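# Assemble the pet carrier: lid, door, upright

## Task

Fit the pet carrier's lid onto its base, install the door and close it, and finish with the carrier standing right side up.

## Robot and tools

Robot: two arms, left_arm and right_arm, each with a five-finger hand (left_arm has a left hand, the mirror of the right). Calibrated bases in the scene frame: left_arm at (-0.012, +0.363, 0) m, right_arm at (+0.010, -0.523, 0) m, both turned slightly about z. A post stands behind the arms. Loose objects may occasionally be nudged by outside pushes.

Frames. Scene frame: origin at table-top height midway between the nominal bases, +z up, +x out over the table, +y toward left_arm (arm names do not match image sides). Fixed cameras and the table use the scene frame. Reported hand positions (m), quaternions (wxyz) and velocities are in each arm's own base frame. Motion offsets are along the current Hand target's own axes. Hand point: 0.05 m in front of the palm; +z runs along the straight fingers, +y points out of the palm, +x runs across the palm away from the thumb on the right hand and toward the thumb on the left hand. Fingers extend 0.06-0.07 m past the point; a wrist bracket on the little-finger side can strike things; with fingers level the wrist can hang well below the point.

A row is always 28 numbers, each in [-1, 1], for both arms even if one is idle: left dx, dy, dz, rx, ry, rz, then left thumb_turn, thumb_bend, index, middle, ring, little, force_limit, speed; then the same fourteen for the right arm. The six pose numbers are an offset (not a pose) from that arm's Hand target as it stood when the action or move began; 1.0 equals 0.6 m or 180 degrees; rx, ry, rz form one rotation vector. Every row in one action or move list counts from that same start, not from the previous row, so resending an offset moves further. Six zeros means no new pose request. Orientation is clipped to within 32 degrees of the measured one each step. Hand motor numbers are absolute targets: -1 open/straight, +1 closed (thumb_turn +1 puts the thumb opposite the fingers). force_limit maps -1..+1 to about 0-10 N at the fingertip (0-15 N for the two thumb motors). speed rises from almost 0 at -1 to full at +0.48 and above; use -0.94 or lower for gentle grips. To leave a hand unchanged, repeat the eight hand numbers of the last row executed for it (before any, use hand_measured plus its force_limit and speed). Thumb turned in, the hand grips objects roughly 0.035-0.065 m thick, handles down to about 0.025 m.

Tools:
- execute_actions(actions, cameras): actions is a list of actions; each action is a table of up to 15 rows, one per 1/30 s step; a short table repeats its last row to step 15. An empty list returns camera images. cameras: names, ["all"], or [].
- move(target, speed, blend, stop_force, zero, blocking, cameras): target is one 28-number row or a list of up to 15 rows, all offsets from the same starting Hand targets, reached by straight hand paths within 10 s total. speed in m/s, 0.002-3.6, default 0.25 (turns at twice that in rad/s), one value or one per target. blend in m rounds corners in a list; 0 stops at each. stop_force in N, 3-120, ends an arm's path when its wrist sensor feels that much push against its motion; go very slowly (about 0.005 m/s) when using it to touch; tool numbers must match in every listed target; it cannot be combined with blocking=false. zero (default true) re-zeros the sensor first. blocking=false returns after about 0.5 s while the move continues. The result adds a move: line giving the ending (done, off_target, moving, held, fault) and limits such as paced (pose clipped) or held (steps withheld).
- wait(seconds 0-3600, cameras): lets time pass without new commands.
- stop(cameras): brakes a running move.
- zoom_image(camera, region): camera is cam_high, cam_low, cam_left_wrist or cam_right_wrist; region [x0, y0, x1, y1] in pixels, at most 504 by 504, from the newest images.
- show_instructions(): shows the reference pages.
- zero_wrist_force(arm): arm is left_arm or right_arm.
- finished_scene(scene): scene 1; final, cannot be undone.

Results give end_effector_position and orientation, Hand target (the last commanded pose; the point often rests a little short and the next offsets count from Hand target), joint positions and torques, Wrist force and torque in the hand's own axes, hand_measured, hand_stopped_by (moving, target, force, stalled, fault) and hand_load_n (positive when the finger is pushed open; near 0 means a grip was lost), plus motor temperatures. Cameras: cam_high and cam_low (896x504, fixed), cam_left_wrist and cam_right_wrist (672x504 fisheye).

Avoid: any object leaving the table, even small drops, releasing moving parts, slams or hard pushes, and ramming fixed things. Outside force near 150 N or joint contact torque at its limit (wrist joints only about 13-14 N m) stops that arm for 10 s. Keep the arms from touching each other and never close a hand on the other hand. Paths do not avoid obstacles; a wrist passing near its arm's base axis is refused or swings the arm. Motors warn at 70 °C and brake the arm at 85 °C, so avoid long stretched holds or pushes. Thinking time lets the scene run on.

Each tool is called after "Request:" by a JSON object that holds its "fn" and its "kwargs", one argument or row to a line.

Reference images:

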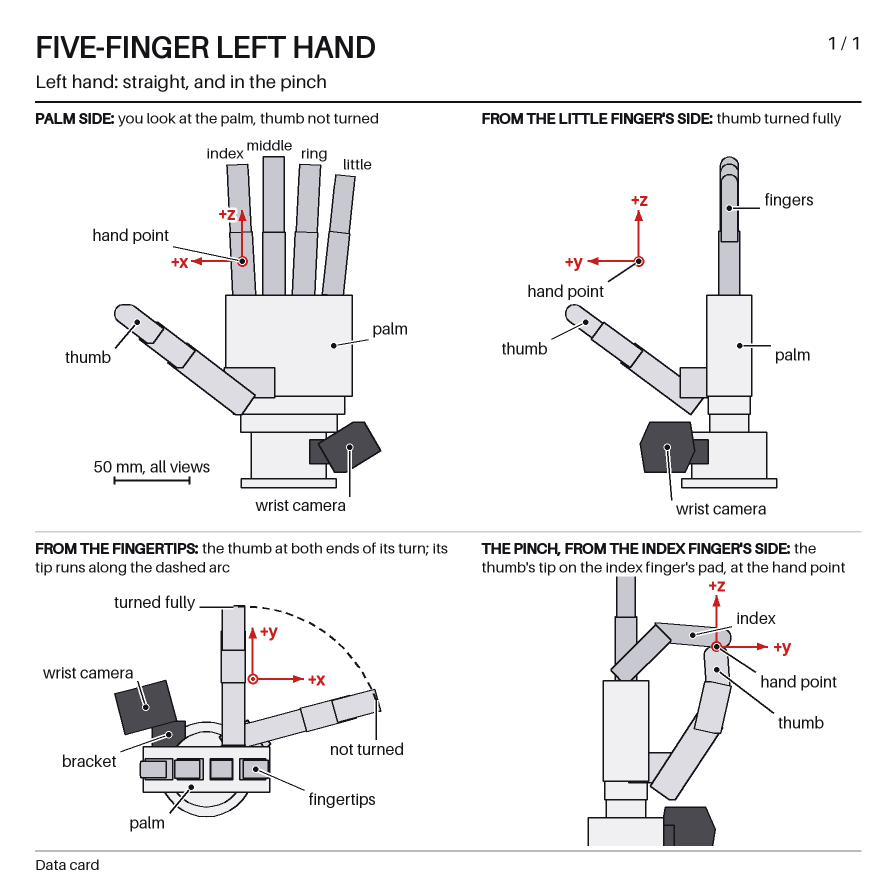

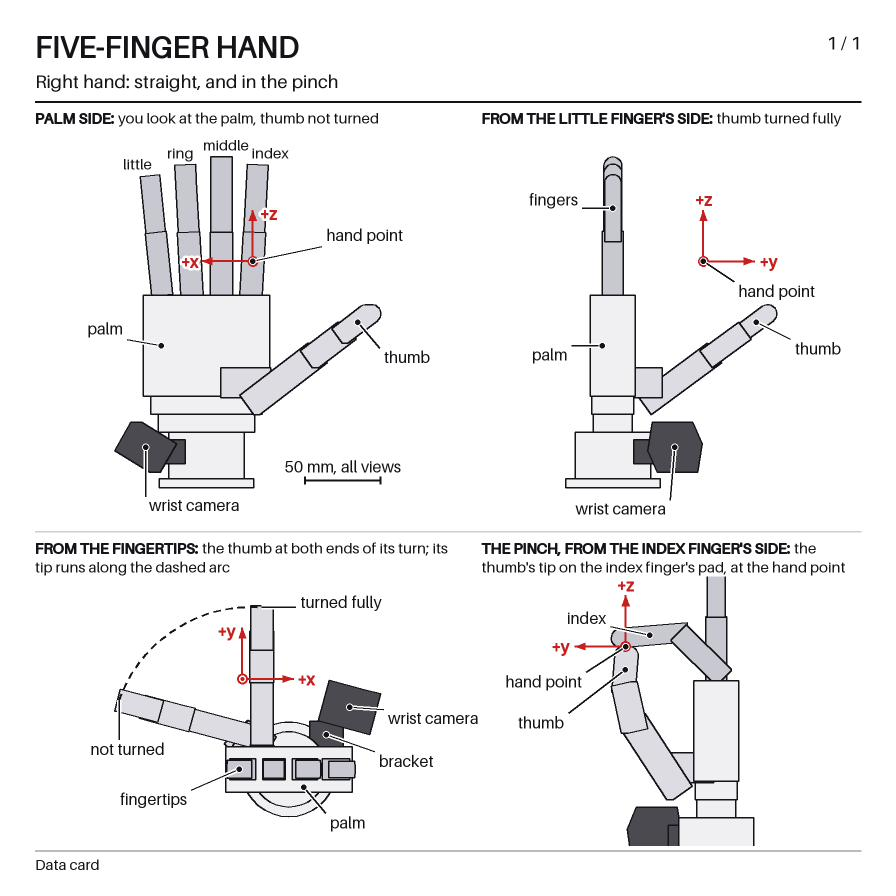

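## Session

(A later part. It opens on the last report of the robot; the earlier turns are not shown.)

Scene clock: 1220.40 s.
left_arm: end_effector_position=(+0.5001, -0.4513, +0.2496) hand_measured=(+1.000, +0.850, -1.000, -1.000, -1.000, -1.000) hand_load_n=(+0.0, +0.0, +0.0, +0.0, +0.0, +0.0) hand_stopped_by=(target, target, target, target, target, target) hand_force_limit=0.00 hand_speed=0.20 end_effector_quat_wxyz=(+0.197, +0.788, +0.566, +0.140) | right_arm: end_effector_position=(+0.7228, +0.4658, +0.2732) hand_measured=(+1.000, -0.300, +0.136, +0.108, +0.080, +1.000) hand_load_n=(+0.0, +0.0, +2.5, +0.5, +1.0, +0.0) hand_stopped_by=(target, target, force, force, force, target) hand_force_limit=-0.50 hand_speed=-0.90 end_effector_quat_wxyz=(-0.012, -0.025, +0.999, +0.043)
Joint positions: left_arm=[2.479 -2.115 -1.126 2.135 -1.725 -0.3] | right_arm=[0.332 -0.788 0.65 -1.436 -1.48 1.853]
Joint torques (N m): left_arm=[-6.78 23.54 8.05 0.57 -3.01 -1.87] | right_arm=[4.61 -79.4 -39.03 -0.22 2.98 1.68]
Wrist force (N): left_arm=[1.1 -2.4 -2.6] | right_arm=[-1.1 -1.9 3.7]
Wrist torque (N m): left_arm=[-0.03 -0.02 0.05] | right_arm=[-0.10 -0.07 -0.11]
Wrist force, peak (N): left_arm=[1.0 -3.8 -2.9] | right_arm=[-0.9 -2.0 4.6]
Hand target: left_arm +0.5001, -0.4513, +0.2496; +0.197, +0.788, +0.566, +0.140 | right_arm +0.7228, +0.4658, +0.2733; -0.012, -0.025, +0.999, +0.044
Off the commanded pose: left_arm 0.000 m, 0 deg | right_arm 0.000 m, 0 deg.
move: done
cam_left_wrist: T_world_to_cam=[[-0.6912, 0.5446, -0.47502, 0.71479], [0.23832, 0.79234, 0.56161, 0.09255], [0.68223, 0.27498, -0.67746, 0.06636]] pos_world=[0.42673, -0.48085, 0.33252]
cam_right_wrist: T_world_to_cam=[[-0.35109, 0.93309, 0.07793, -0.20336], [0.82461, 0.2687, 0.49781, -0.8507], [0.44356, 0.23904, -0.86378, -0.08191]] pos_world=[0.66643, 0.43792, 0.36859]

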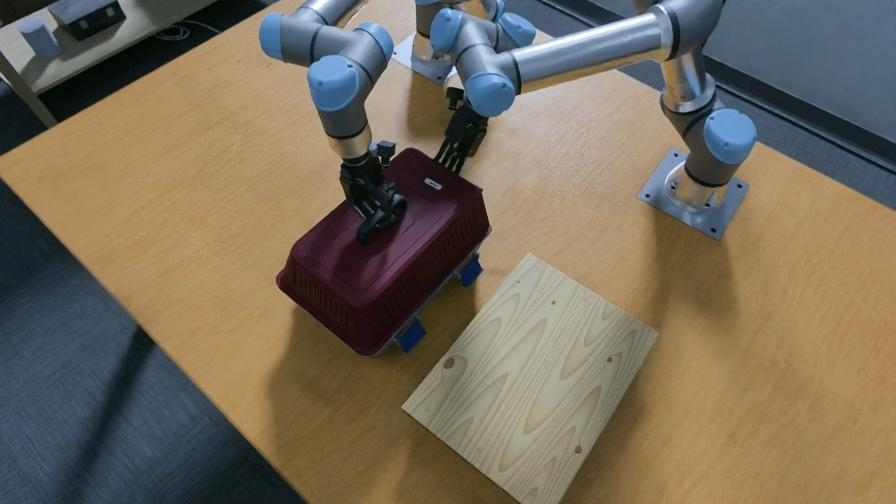

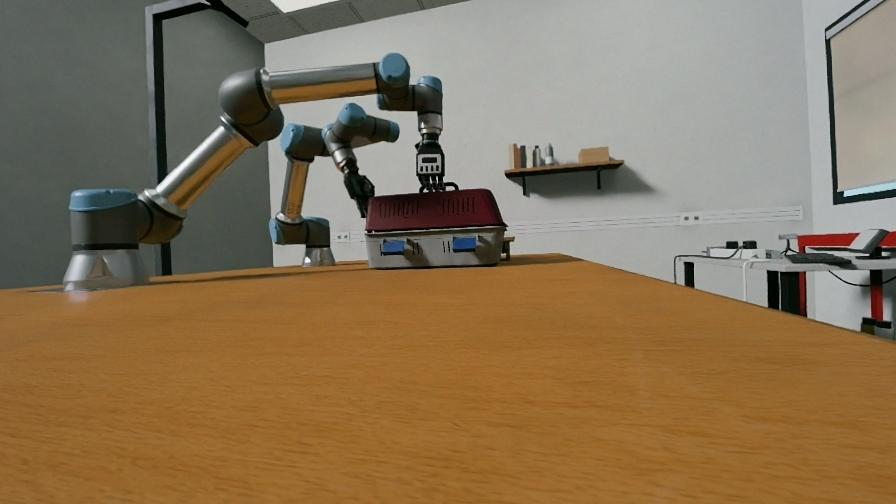

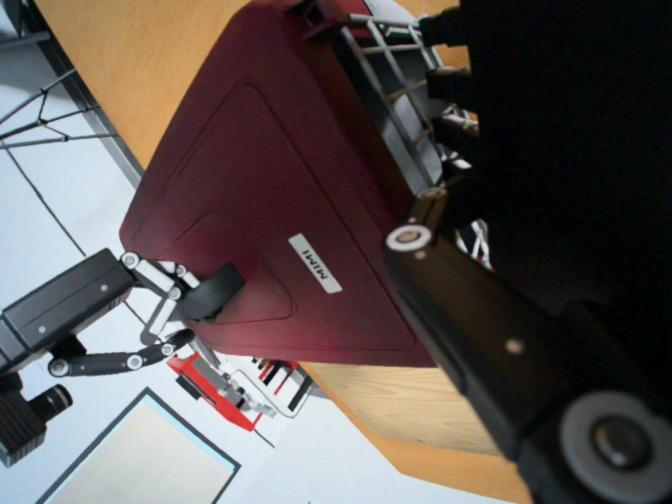

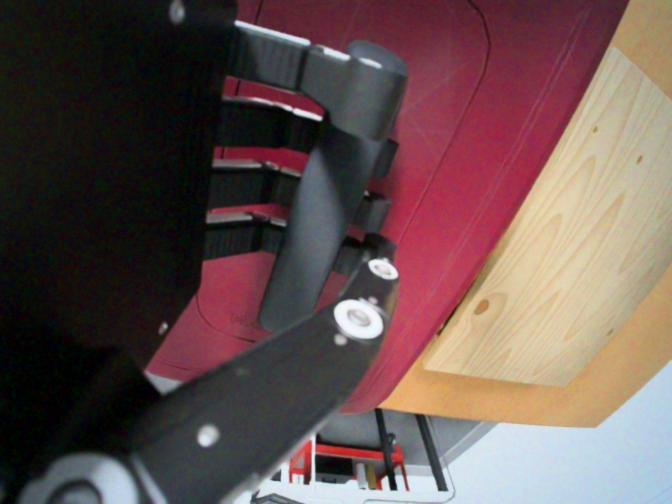

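Request:
{"fn": "move", "kwargs": {
  "target": [0,0,0,0,0,0,1,0.85,-1,-1,-1,-1,0,0.2,-0.0001,-0.0004,0.005,0,0,0,1,-0.3,0.2,0.2,0.2,1,-0.5,-0.9],
  "speed": 0.008,
  "stop_force": 4,
  "cameras": ["all"]
}}

Request:
{"fn": "zoom_image", "kwargs": {
  "camera": "cam_left_wrist",
  "region": [295, 0, 349, 36]
}}

Request:
{"fn": "zoom_image", "kwargs": {
  "camera": "cam_low",
  "region": [493, 212, 515, 234]
}}

Request:
{"fn": "zoom_image", "kwargs": {
  "camera": "cam_low",
  "region": [360, 218, 382, 240]
}}

Scene clock: 1225.00 s.
left_arm: end_effector_position=(+0.5001, -0.4513, +0.2496) hand_measured=(+1.000, +0.850, -1.000, -1.000, -1.000, -1.000) hand_load_n=(+0.0, +0.0, +0.5, +0.0, +0.0, +0.0) hand_stopped_by=(target, target, target, target, target, target) hand_force_limit=0.00 hand_speed=0.20 end_effector_quat_wxyz=(+0.197, +0.788, +0.566, +0.140) | right_arm: end_effector_position=(+0.7228, +0.4658, +0.2702) hand_measured=(+1.000, -0.300, +0.134, +0.108, +0.080, +1.000) hand_load_n=(+0.0, +0.0, +3.5, +0.0, +0.0, +0.0) hand_stopped_by=(target, target, force, force, force, target) hand_force_limit=-0.50 hand_speed=-0.90 end_effector_quat_wxyz=(-0.012, -0.025, +0.999, +0.044)
Joint positions: left_arm=[2.479 -2.115 -1.126 2.135 -1.725 -0.3] | right_arm=[0.332 -0.789 0.661 -1.445 -1.48 1.853]
Joint torques (N m): left_arm=[-6.99 23.7 7.62 0.42 -3 -2.09] | right_arm=[4.74 -74.07 -38.79 -0.18 2.92 1.73]
Wrist force (N): left_arm=[1.0 -2.9 -2.6] | right_arm=[-0.8 -2.1 3.1]
Wrist torque (N m): left_arm=[-0.01 -0.02 0.04] | right_arm=[-0.08 -0.01 -0.10]
Wrist force, peak (N): left_arm=[0.9 -3.8 -2.6] | right_arm=[-0.9 -1.6 4.7]
Hand target: left_arm +0.5001, -0.4513, +0.2496; +0.197, +0.788, +0.566, +0.140 | right_arm +0.7228, +0.4658, +0.2703; -0.012, -0.025, +0.999, +0.044
Off the commanded pose: left_arm 0.000 m, 0 deg | right_arm 0.000 m, 0 deg.
move: done
cam_left_wrist: T_world_to_cam=[[-0.6912, 0.5446, -0.47502, 0.71479], [0.23832, 0.79234, 0.56161, 0.09255], [0.68223, 0.27498, -0.67746, 0.06636]] pos_world=[0.42673, -0.48085, 0.33252]
cam_right_wrist: T_world_to_cam=[[-0.3511, 0.93309, 0.07793, -0.20313], [0.82461, 0.26871, 0.49781, -0.84926], [0.44356, 0.23904, -0.86378, -0.08441]] pos_world=[0.66643, 0.43792, 0.36569]

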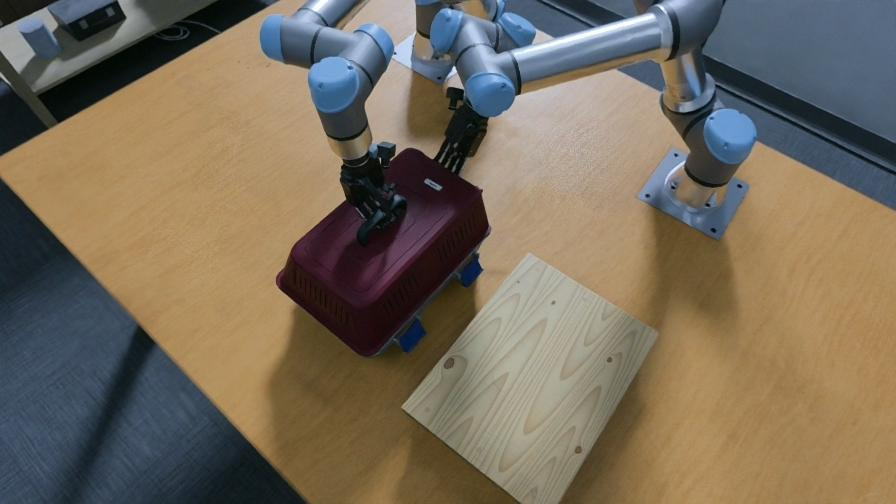

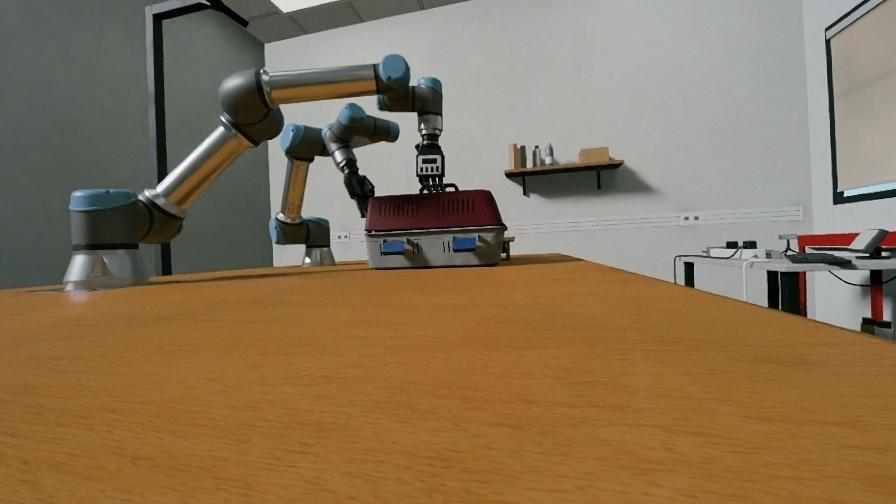

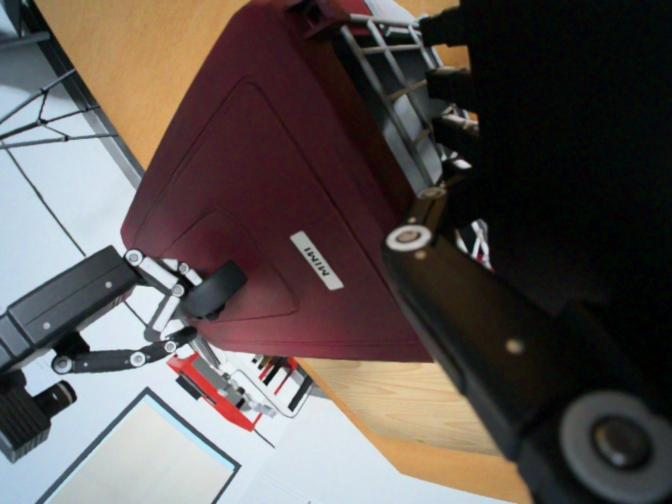

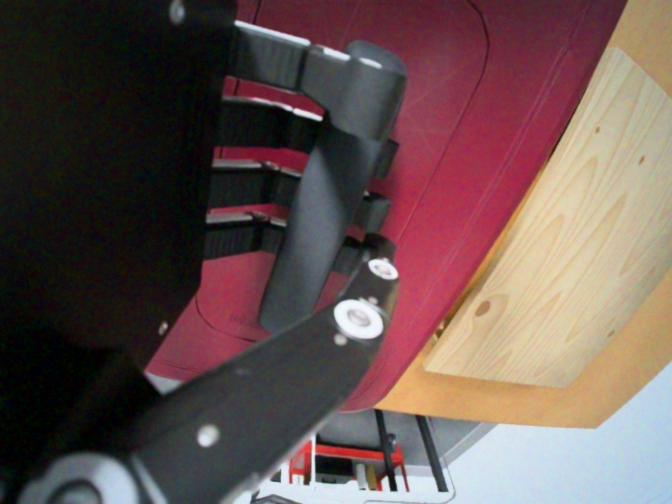

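Scaled by 9.333 from the camera's image (finer frame: 960x720).

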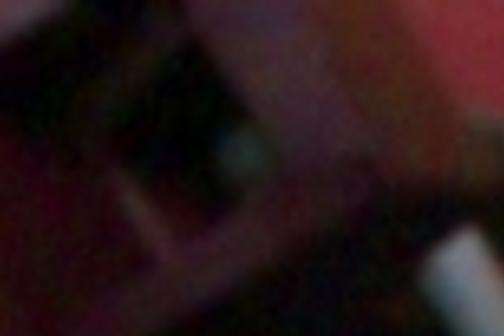

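Scaled by 22.909 from the camera's image (finer frame: 1280x720).

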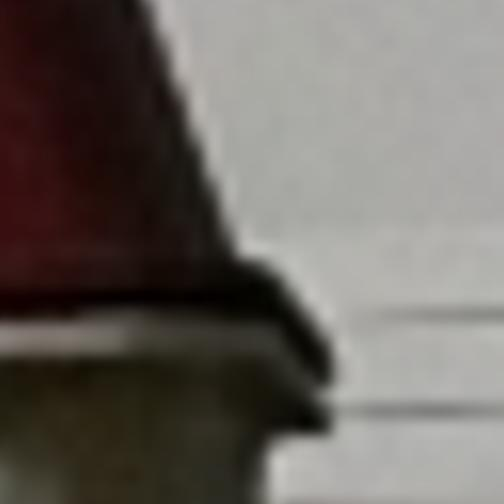

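Scaled by 22.909 from the camera's image (finer frame: 1280x720).

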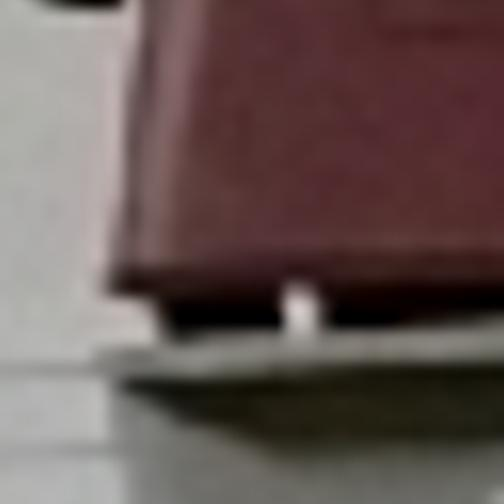

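Request:
{"fn": "zoom_image", "kwargs": {
  "camera": "cam_left_wrist",
  "region": [390, 130, 510, 280]
}}

Request:
{"fn": "zoom_image", "kwargs": {
  "camera": "cam_left_wrist",
  "region": [300, 0, 480, 130]
}}

Request:
{"fn": "zoom_image", "kwargs": {
  "camera": "cam_high",
  "region": [430, 110, 510, 210]
}}

Scaled by 3.360 from the camera's image (finer frame: 960x720).

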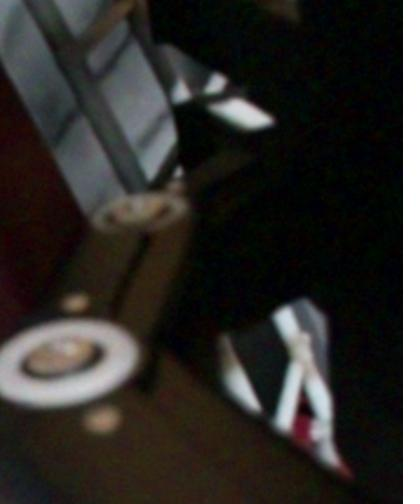

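Scaled by 2.800 from the camera's image (finer frame: 960x720).

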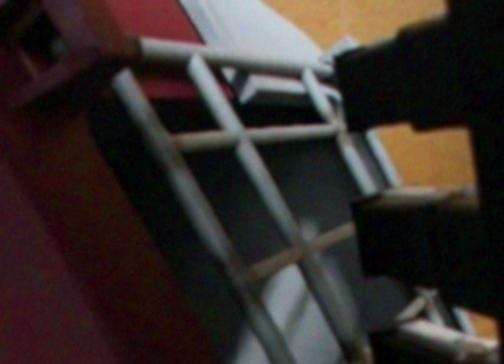

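Scaled by 5.040 from the camera's image (finer frame: 1280x720).

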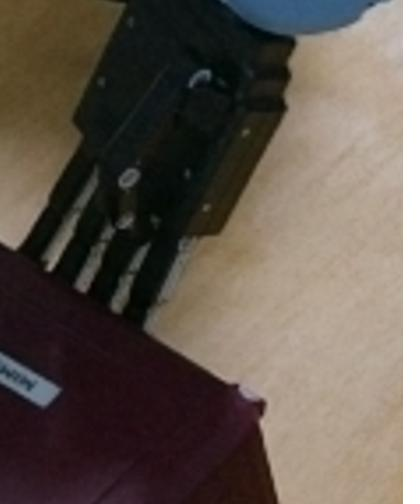

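Request:
{"fn": "zoom_image", "kwargs": {
  "camera": "cam_high",
  "region": [465, 170, 501, 206]
}}

Scaled by 14.000 from the camera's image (finer frame: 1280x720).

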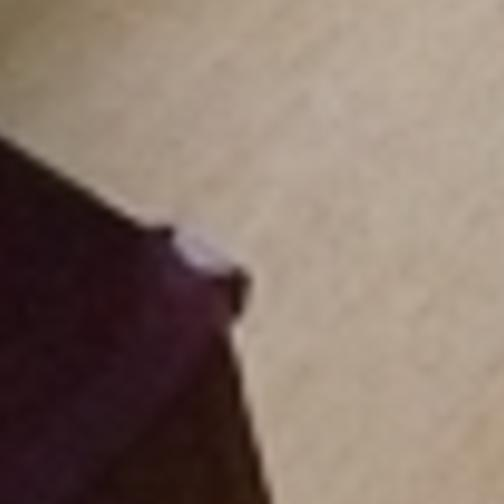

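Request:
{"fn": "move", "kwargs": {
  "target": [
    [-0.0107,-0.0279,-0.0148,0,0,0,1,0.85,-1,-1,-1,-1,0,0.2,0,0,0,0,0,0,1,-0.3,0.2,0.2,0.2,1,-0.5,-0.9]
  ],
  "speed": 0.03,
  "cameras": ["all"]
}}

Request:
{"fn": "zoom_image", "kwargs": {
  "camera": "cam_left_wrist",
  "region": [280, 0, 480, 150]
}}

Request:
{"fn": "zoom_image", "kwargs": {
  "camera": "cam_high",
  "region": [465, 170, 501, 206]
}}

Scene clock: 1249.70 s.
left_arm: end_effector_position=(+0.4800, -0.4513, +0.2498) hand_measured=(+1.000, +0.850, -1.000, -1.000, -1.000, -1.000) hand_load_n=(+0.0, +0.0, +0.0, +0.0, +0.0, +0.0) hand_stopped_by=(target, target, target, target, target, target) hand_force_limit=0.00 hand_speed=0.20 end_effector_quat_wxyz=(+0.197, +0.788, +0.566, +0.140) end_effector_velocity=(+0.002, +0.000, +0.001) end_effector_angular_velocity=(-0.001, -0.002, +0.000) | right_arm: end_effector_position=(+0.7228, +0.4658, +0.2703) hand_measured=(+1.000, -0.300, +0.134, +0.108, +0.080, +1.000) hand_load_n=(+0.0, -0.5, +3.5, +0.5, +0.5, +0.0) hand_stopped_by=(target, target, force, force, force, target) hand_force_limit=-0.50 hand_speed=-0.90 end_effector_quat_wxyz=(-0.012, -0.025, +0.999, +0.044)
Joint positions: left_arm=[2.455 -2.083 -1.176 2.149 -1.736 -0.323] | right_arm=[0.332 -0.789 0.66 -1.445 -1.48 1.853]
Joint velocities: left_arm=[0.002 -0.002 0.006 -0.001 0.001 0.002] | right_arm=[within noise]
Joint torques (N m): left_arm=[5.75 21.45 29.32 -2.44 -0.98 1.75] | right_arm=[4.78 -36.43 -41.4 -2.41 2.74 1.63]
Wrist force (N): left_arm=[-1.0 -0.1 -0.4] | right_arm=[0.9 -1.8 4.6]
Wrist torque (N m): left_arm=[-0.14 0.07 -0.11] | right_arm=[-0.07 -0.07 -0.10]
Wrist force, peak (N): left_arm=[1.1 -3.3 -2.6] | right_arm=[1.5 -2.0 4.9]
Hand target: left_arm +0.4801, -0.4513, +0.2496; +0.197, +0.788, +0.566, +0.140 | right_arm +0.7228, +0.4658, +0.2703; -0.012, -0.025, +0.999, +0.044
Off the commanded pose: left_arm 0.000 m, 0 deg | right_arm 0.000 m, 0 deg.
move: done
cam_left_wrist: T_world_to_cam=[[-0.69122, 0.54429, -0.47535, 0.70096], [0.23797, 0.79255, 0.56146, 0.09752], [0.68234, 0.27497, -0.67735, 0.08013]] pos_world=[0.40663, -0.48085, 0.33272]
cam_right_wrist: T_world_to_cam=[[-0.35112, 0.93308, 0.07788, -0.2031], [0.82454, 0.26871, 0.49793, -0.84926], [0.44368, 0.23905, -0.86371, -0.08452]] pos_world=[0.66643, 0.43792, 0.36569]

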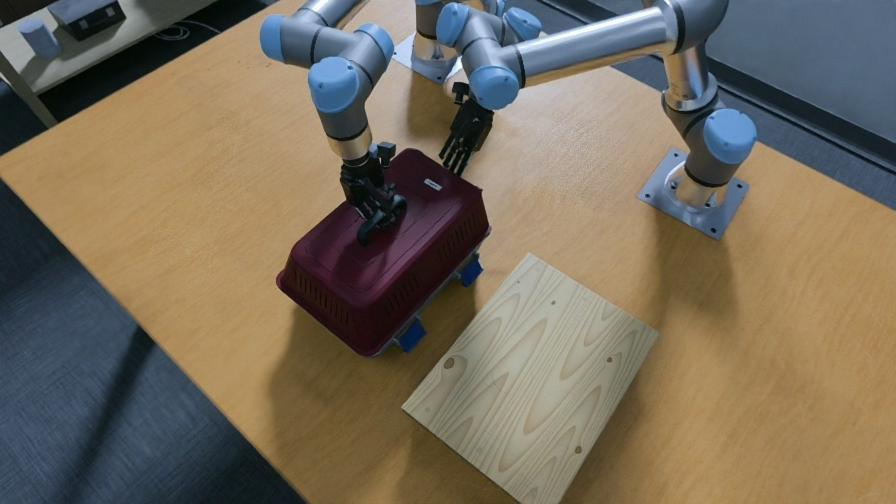

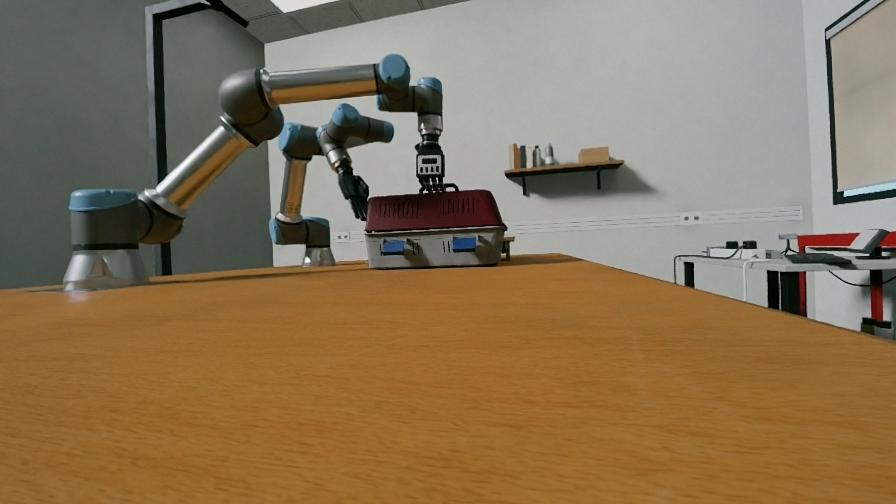

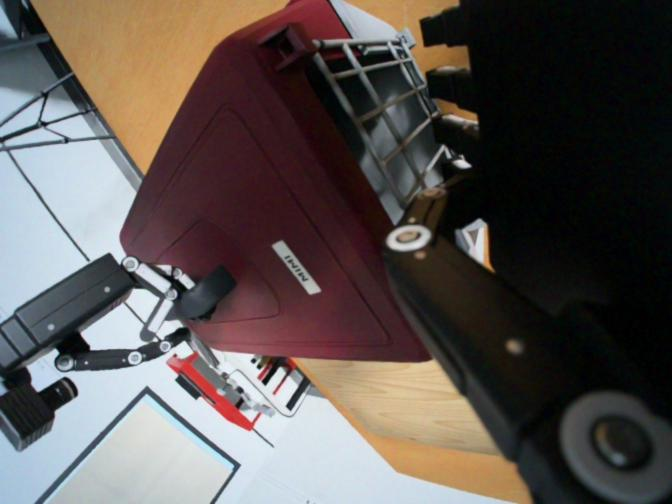

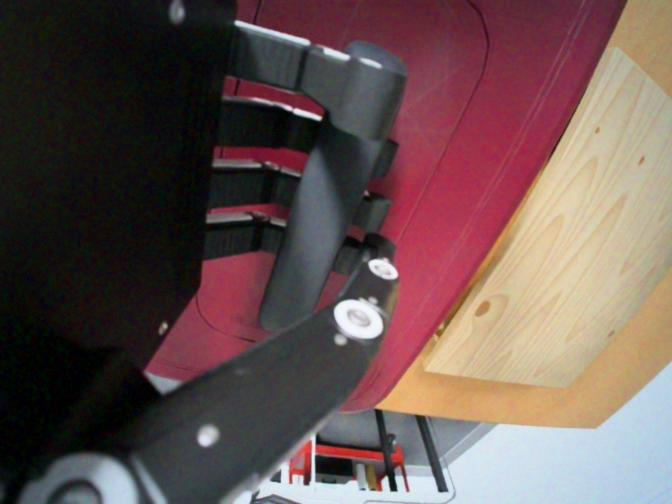

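Scaled by 2.520 from the camera's image (finer frame: 960x720).

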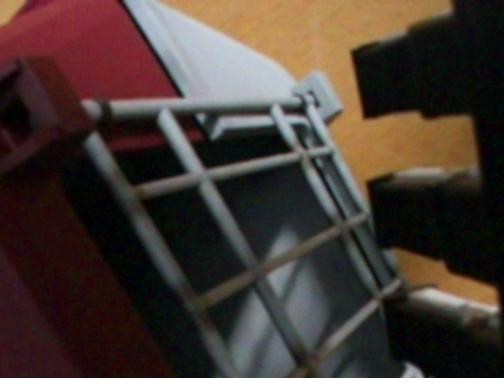

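Scaled by 14.000 from the camera's image (finer frame: 1280x720).

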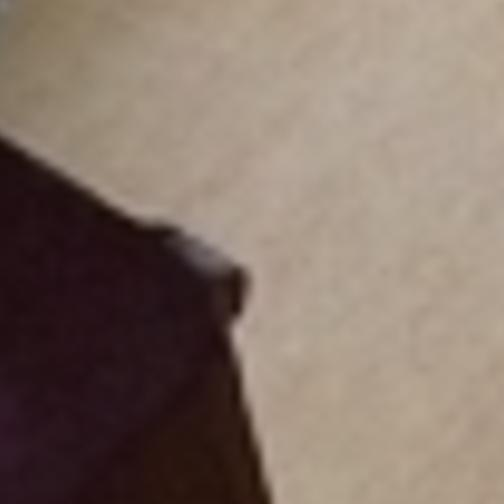

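Request:
{"fn": "zoom_image", "kwargs": {
  "camera": "cam_left_wrist",
  "region": [270, 15, 342, 69]
}}

Scaled by 7.000 from the camera's image (finer frame: 960x720).

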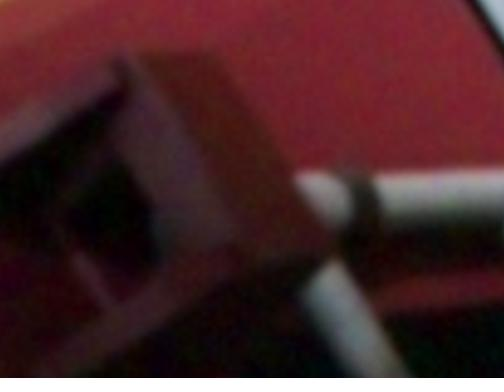

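Request:
{"fn": "move", "kwargs": {
  "target": [
    [-0.0107,-0.0279,-0.0148,0,0,0,1,0.85,-1,-1,-1,-1,0,0.2,0,0,0,0,0,0,1,-0.3,0.2,0.2,0.2,1,-0.5,-0.9],
    [0.1726,-0.0826,-0.0438,0,0,0,1,0.85,-1,-1,-1,-1,0,0.2,0,0,0,0,0,0,1,-0.3,0.2,0.2,0.2,1,-0.5,-0.9]
  ],
  "speed": 0.08,
  "blend": 0.01,
  "cameras": ["all"]
}}

Scene clock: 1259.73 s.
left_arm: end_effector_position=(+0.4601, -0.3353, +0.2496) hand_measured=(+1.000, +0.850, -1.000, -1.000, -1.000, -1.000) hand_load_n=(+0.0, +0.0, +0.0, +0.0, +0.0, +0.0) hand_stopped_by=(target, target, target, target, target, target) hand_force_limit=0.00 hand_speed=0.20 end_effector_quat_wxyz=(+0.197, +0.788, +0.566, +0.140) | right_arm: end_effector_position=(+0.7228, +0.4658, +0.2703) hand_measured=(+1.000, -0.300, +0.134, +0.108, +0.080, +1.000) hand_load_n=(-0.5, +0.0, +3.5, +1.0, +1.0, +0.0) hand_stopped_by=(target, target, force, force, force, target) hand_force_limit=-0.50 hand_speed=-0.90 end_effector_quat_wxyz=(-0.012, -0.025, +0.999, +0.044)
Joint positions: left_arm=[2.642 -1.826 -1.534 2.271 -1.651 -0.154] | right_arm=[0.332 -0.789 0.66 -1.445 -1.48 1.853]
Joint torques (N m): left_arm=[4.94 19.09 20.32 -3.66 -3.06 -1.36] | right_arm=[4.21 -28.64 -40.6 -5.05 2.75 1.22]
Wrist force (N): left_arm=[-0.3 -0.3 -0.4] | right_arm=[1.3 -1.9 4.6]
Wrist torque (N m): left_arm=[-0.25 -0.04 -0.11] | right_arm=[-0.08 -0.15 -0.07]
Wrist force, peak (N): left_arm=[-3.7 -1.7 -1.1] | right_arm=[1.4 -2.2 4.9]
Hand target: left_arm +0.4602, -0.3352, +0.2495; +0.197, +0.788, +0.566, +0.140 | right_arm +0.7228, +0.4658, +0.2703; -0.012, -0.025, +0.999, +0.044
Off the commanded pose: left_arm 0.000 m, 0 deg | right_arm 0.000 m, 0 deg.
move: done
cam_left_wrist: T_world_to_cam=[[-0.69113, 0.5446, -0.47513, 0.62397], [0.23833, 0.79238, 0.56155, 0.0102], [0.68231, 0.27487, -0.67743, 0.06167]] pos_world=[0.38673, -0.36485, 0.33252]
cam_right_wrist: T_world_to_cam=[[-0.35112, 0.93308, 0.07788, -0.20306], [0.82454, 0.26871, 0.49793, -0.84934], [0.44368, 0.23905, -0.86371, -0.08457]] pos_world=[0.66653, 0.43792, 0.36569]

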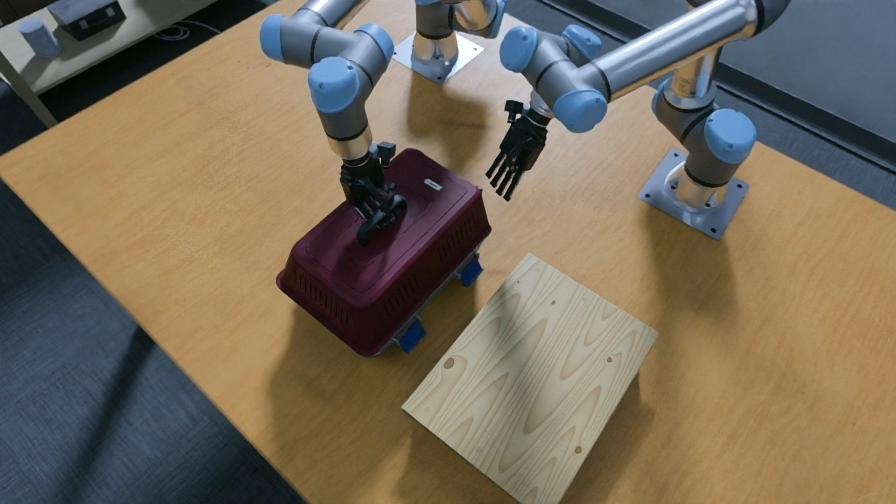

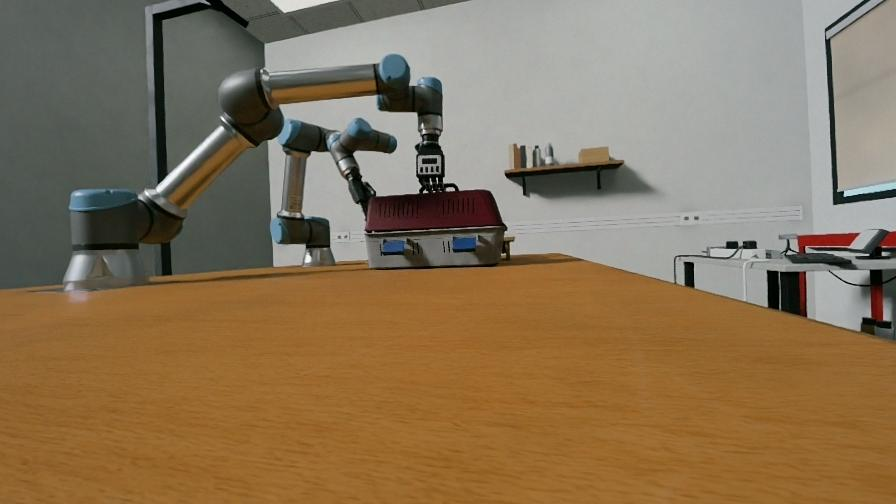

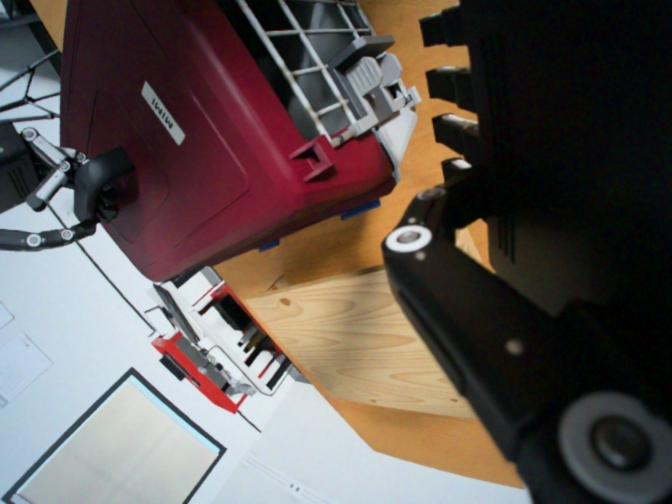

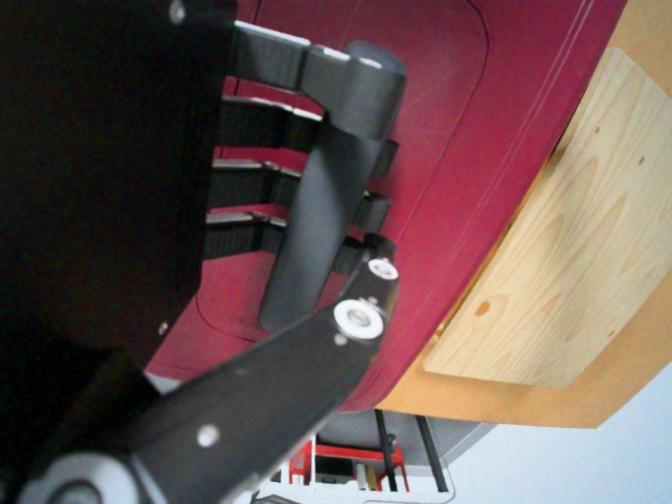

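Excellent view of the +y ring.

Request:
{"fn": "zoom_image", "kwargs": {
  "camera": "cam_left_wrist",
  "region": [270, 90, 390, 190]
}}

Request:
{"fn": "zoom_image", "kwargs": {
  "camera": "cam_left_wrist",
  "region": [290, 120, 346, 190]
}}

Request:
{"fn": "zoom_image", "kwargs": {
  "camera": "cam_left_wrist",
  "region": [320, 20, 440, 170]
}}

Scaled by 4.200 from the camera's image (finer frame: 960x720).

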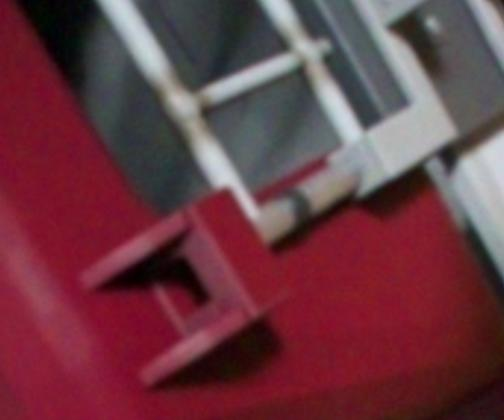

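Scaled by 7.200 from the camera's image (finer frame: 960x720).

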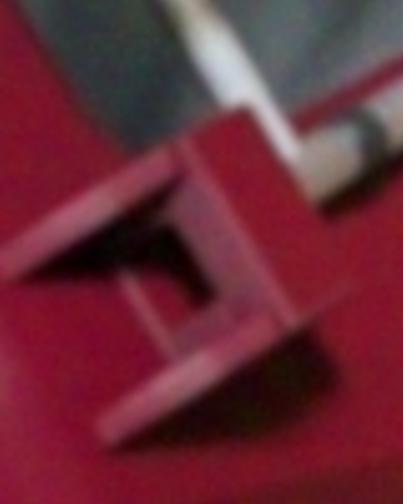

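Scaled by 3.360 from the camera's image (finer frame: 960x720).

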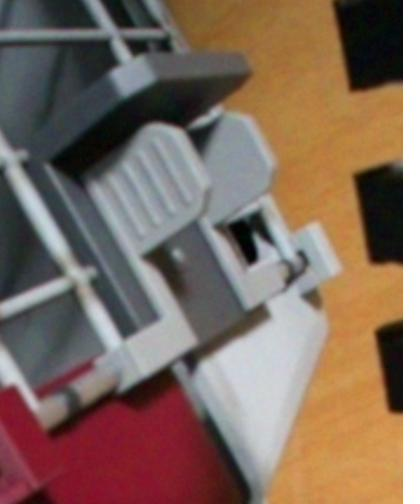

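Request:
{"fn": "move", "kwargs": {
  "target": [0.0378,0.0363,0.04,0.1539,0.0253,-0.1016,1,0.85,-1,-1,-1,-1,0,0.2,0,0,0,0,0,0,1,-0.3,0.2,0.2,0.2,1,-0.5,-0.9],
  "speed": 0.06,
  "cameras": ["cam_high","cam_left_wrist"]
}}

Scene clock: 1310.73 s.
left_arm: end_effector_position=(+0.4964, -0.3235, +0.2383) hand_measured=(+1.000, +0.850, -1.000, -1.000, -1.000, -1.000) hand_load_n=(+0.0, +0.0, +0.0, +0.0, +0.0, +0.0) hand_stopped_by=(target, target, target, target, target, target) hand_force_limit=0.00 hand_speed=0.20 end_effector_quat_wxyz=(+0.000, +0.707, +0.707, -0.001) | right_arm: end_effector_position=(+0.7228, +0.4658, +0.2703) hand_measured=(+1.000, -0.300, +0.134, +0.108, +0.080, +1.000) hand_load_n=(+0.0, +0.0, +3.5, +0.5, +0.5, +0.0) hand_stopped_by=(target, target, force, force, force, target) hand_force_limit=-0.50 hand_speed=-0.90 end_effector_quat_wxyz=(-0.012, -0.025, +0.999, +0.044)
Joint positions: left_arm=[2.7 -2.21 -0.969 1.609 -1.569 -0.442] | right_arm=[0.332 -0.789 0.66 -1.445 -1.48 1.853]
Joint torques (N m): left_arm=[-7.11 64.85 7.58 -0.61 -2.88 2.15] | right_arm=[4.12 -29.22 -40.39 -5.13 2.69 0.94]
Wrist force (N): left_arm=[0.0 -0.5 -0.7] | right_arm=[0.9 -2.3 4.2]
Wrist torque (N m): left_arm=[-0.06 -0.06 0.04] | right_arm=[-0.13 -0.10 -0.10]
Wrist force, peak (N): left_arm=[0.1 -0.2 -1.2] | right_arm=[1.1 -2.2 5.0]
Hand target: left_arm +0.4963, -0.3235, +0.2385; +0.000, +0.707, +0.707, -0.001 | right_arm +0.7228, +0.4658, +0.2703; -0.012, -0.025, +0.999, +0.044
Off the commanded pose: left_arm 0.000 m, 0 deg | right_arm 0.000 m, 0 deg.
move: done
cam_left_wrist: T_world_to_cam=[[-0.95495, 0.29523, -0.03026, 0.5815], [0.23949, 0.82682, 0.50893, 0.02172], [0.17527, 0.47876, -0.86027, 0.38728]] pos_world=[0.48222, -0.37505, 0.33971]

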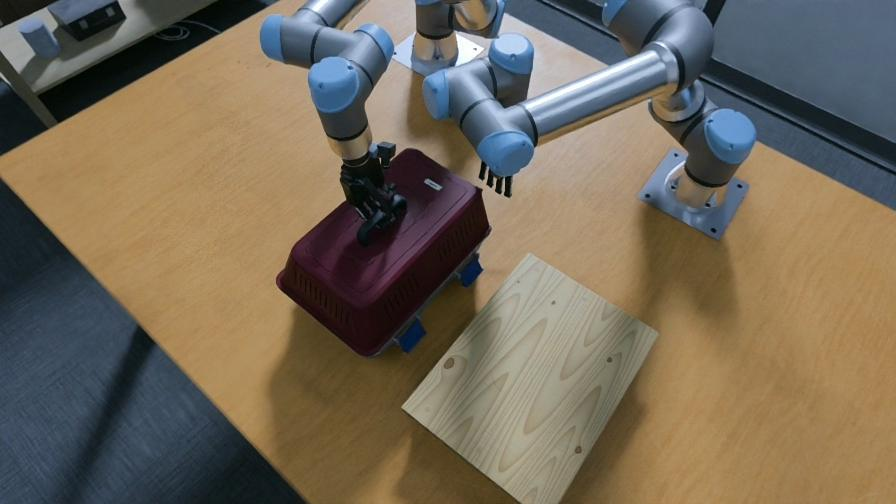

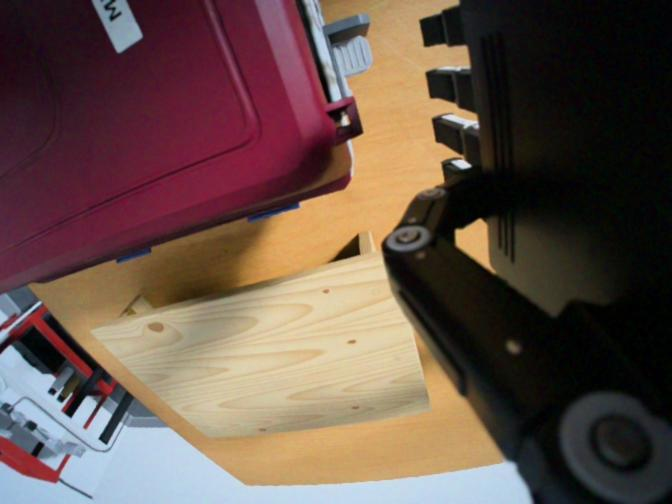

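Superb viewpoint. Zoom.

Request:
{"fn": "zoom_image", "kwargs": {
  "camera": "cam_left_wrist",
  "region": [320, 85, 376, 145]
}}

Request:
{"fn": "zoom_image", "kwargs": {
  "camera": "cam_left_wrist",
  "region": [290, 0, 390, 150]
}}

Scaled by 8.400 from the camera's image (finer frame: 960x720).

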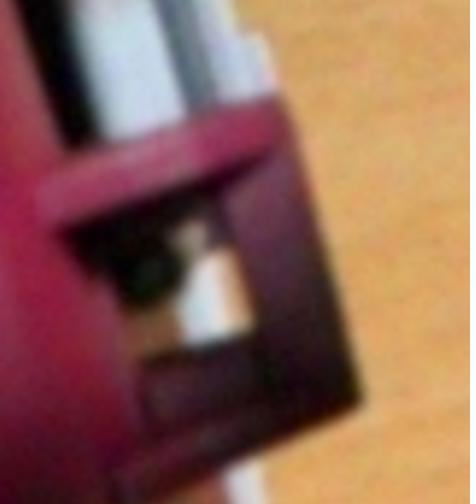

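Scaled by 3.360 from the camera's image (finer frame: 960x720).

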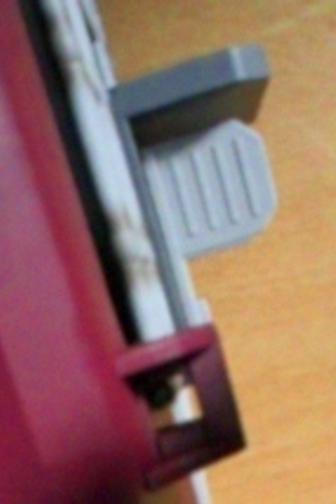

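Request:
{"fn": "move", "kwargs": {
  "target": [0.0158,0.005,0.0833,0,0,0,1,0.85,-1,-1,-1,-1,0,0.2,0,0,0,0,0,0,1,-0.3,0.2,0.2,0.2,1,-0.5,-0.9],
  "speed": 0.05,
  "cameras": ["cam_high","cam_left_wrist"]
}}

Scene clock: 1334.03 s.
left_arm: end_effector_position=(+0.4993, -0.3140, +0.1883) hand_measured=(+1.000, +0.850, -1.000, -1.000, -1.000, -1.000) hand_load_n=(+0.0, +0.0, -0.5, +0.0, +0.0, +0.0) hand_stopped_by=(target, target, target, target, target, target) hand_force_limit=0.00 hand_speed=0.20 end_effector_quat_wxyz=(+0.000, +0.707, +0.707, -0.001) end_effector_velocity=(-0.001, -0.001, +0.001) end_effector_angular_velocity=(+0.001, +0.001, -0.003) | right_arm: end_effector_position=(+0.7228, +0.4658, +0.2703) hand_measured=(+1.000, -0.300, +0.134, +0.108, +0.080, +1.000) hand_load_n=(+0.0, +0.0, +3.5, +0.5, +0.5, +0.0) hand_stopped_by=(target, target, force, force, force, target) hand_force_limit=-0.50 hand_speed=-0.90 end_effector_quat_wxyz=(-0.012, -0.025, +0.999, +0.044)
Joint positions: left_arm=[2.718 -2.214 -1.091 1.734 -1.57 -0.424] | right_arm=[0.332 -0.789 0.66 -1.445 -1.48 1.853]
Joint velocities: left_arm=[-0.002 0 0.003 -0.005 -0.001 0.001] | right_arm=[within noise]
Joint torques (N m): left_arm=[-7 40.23 26.61 -4.83 -2.26 -1.26] | right_arm=[4.05 -28.95 -40.17 -5.13 2.63 0.75]
Wrist force (N): left_arm=[-0.2 -0.2 -0.9] | right_arm=[1.0 -1.8 4.2]
Wrist torque (N m): left_arm=[-0.05 -0.09 0.04] | right_arm=[-0.07 -0.12 -0.08]
Wrist force, peak (N): left_arm=[0.0 -0.4 -1.4] | right_arm=[1.3 -1.8 5.1]
Hand target: left_arm +0.4993, -0.3141, +0.1885; +0.000, +0.707, +0.707, -0.001 | right_arm +0.7228, +0.4658, +0.2703; -0.012, -0.025, +0.999, +0.044
Off the commanded pose: left_arm 0.000 m, 0 deg | right_arm 0.000 m, 0 deg.
move: done
cam_left_wrist: T_world_to_cam=[[-0.95486, 0.29551, -0.03025, 0.58001], [0.23968, 0.82659, 0.50921, 0.03836], [0.17548, 0.47898, -0.86011, 0.33915]] pos_world=[0.48512, -0.36555, 0.28971]

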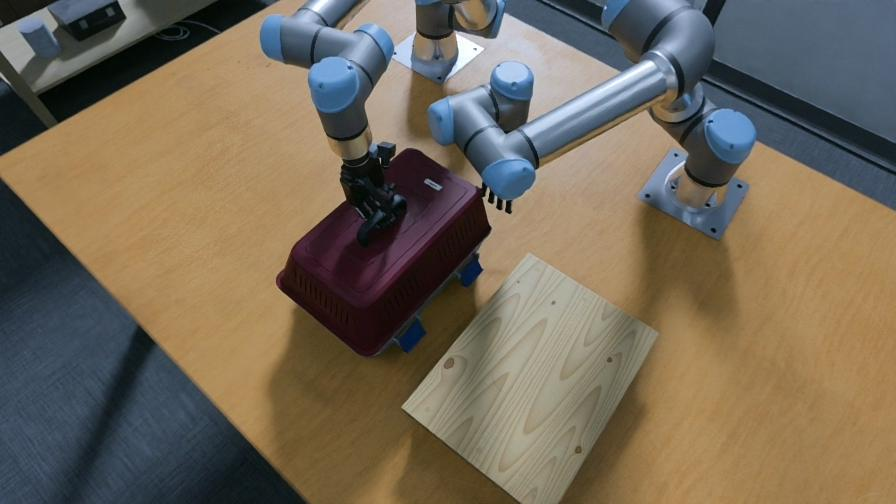

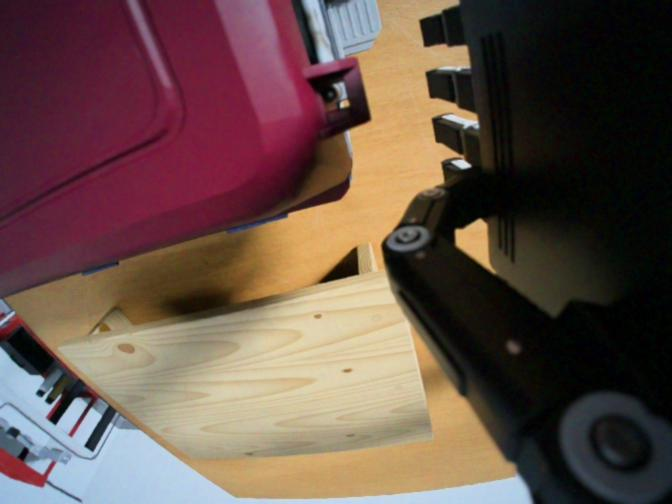

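Request:
{"fn": "zoom_image", "kwargs": {
  "camera": "cam_left_wrist",
  "region": [295, 45, 379, 145]
}}

Request:
{"fn": "zoom_image", "kwargs": {
  "camera": "cam_left_wrist",
  "region": [310, 65, 360, 125]
}}

Scaled by 5.040 from the camera's image (finer frame: 960x720).

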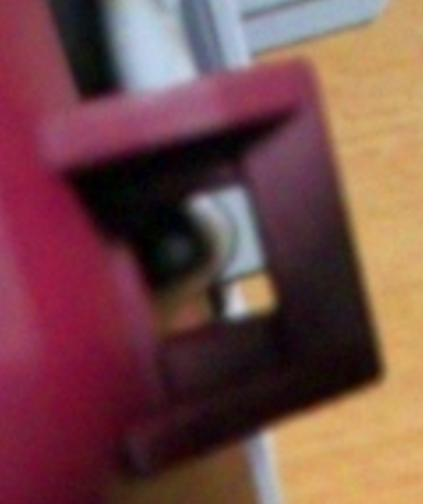

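Scaled by 8.400 from the camera's image (finer frame: 960x720).

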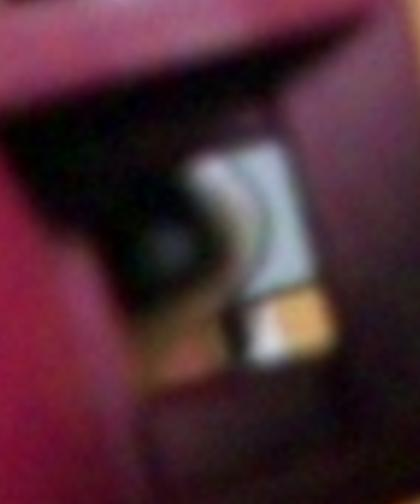

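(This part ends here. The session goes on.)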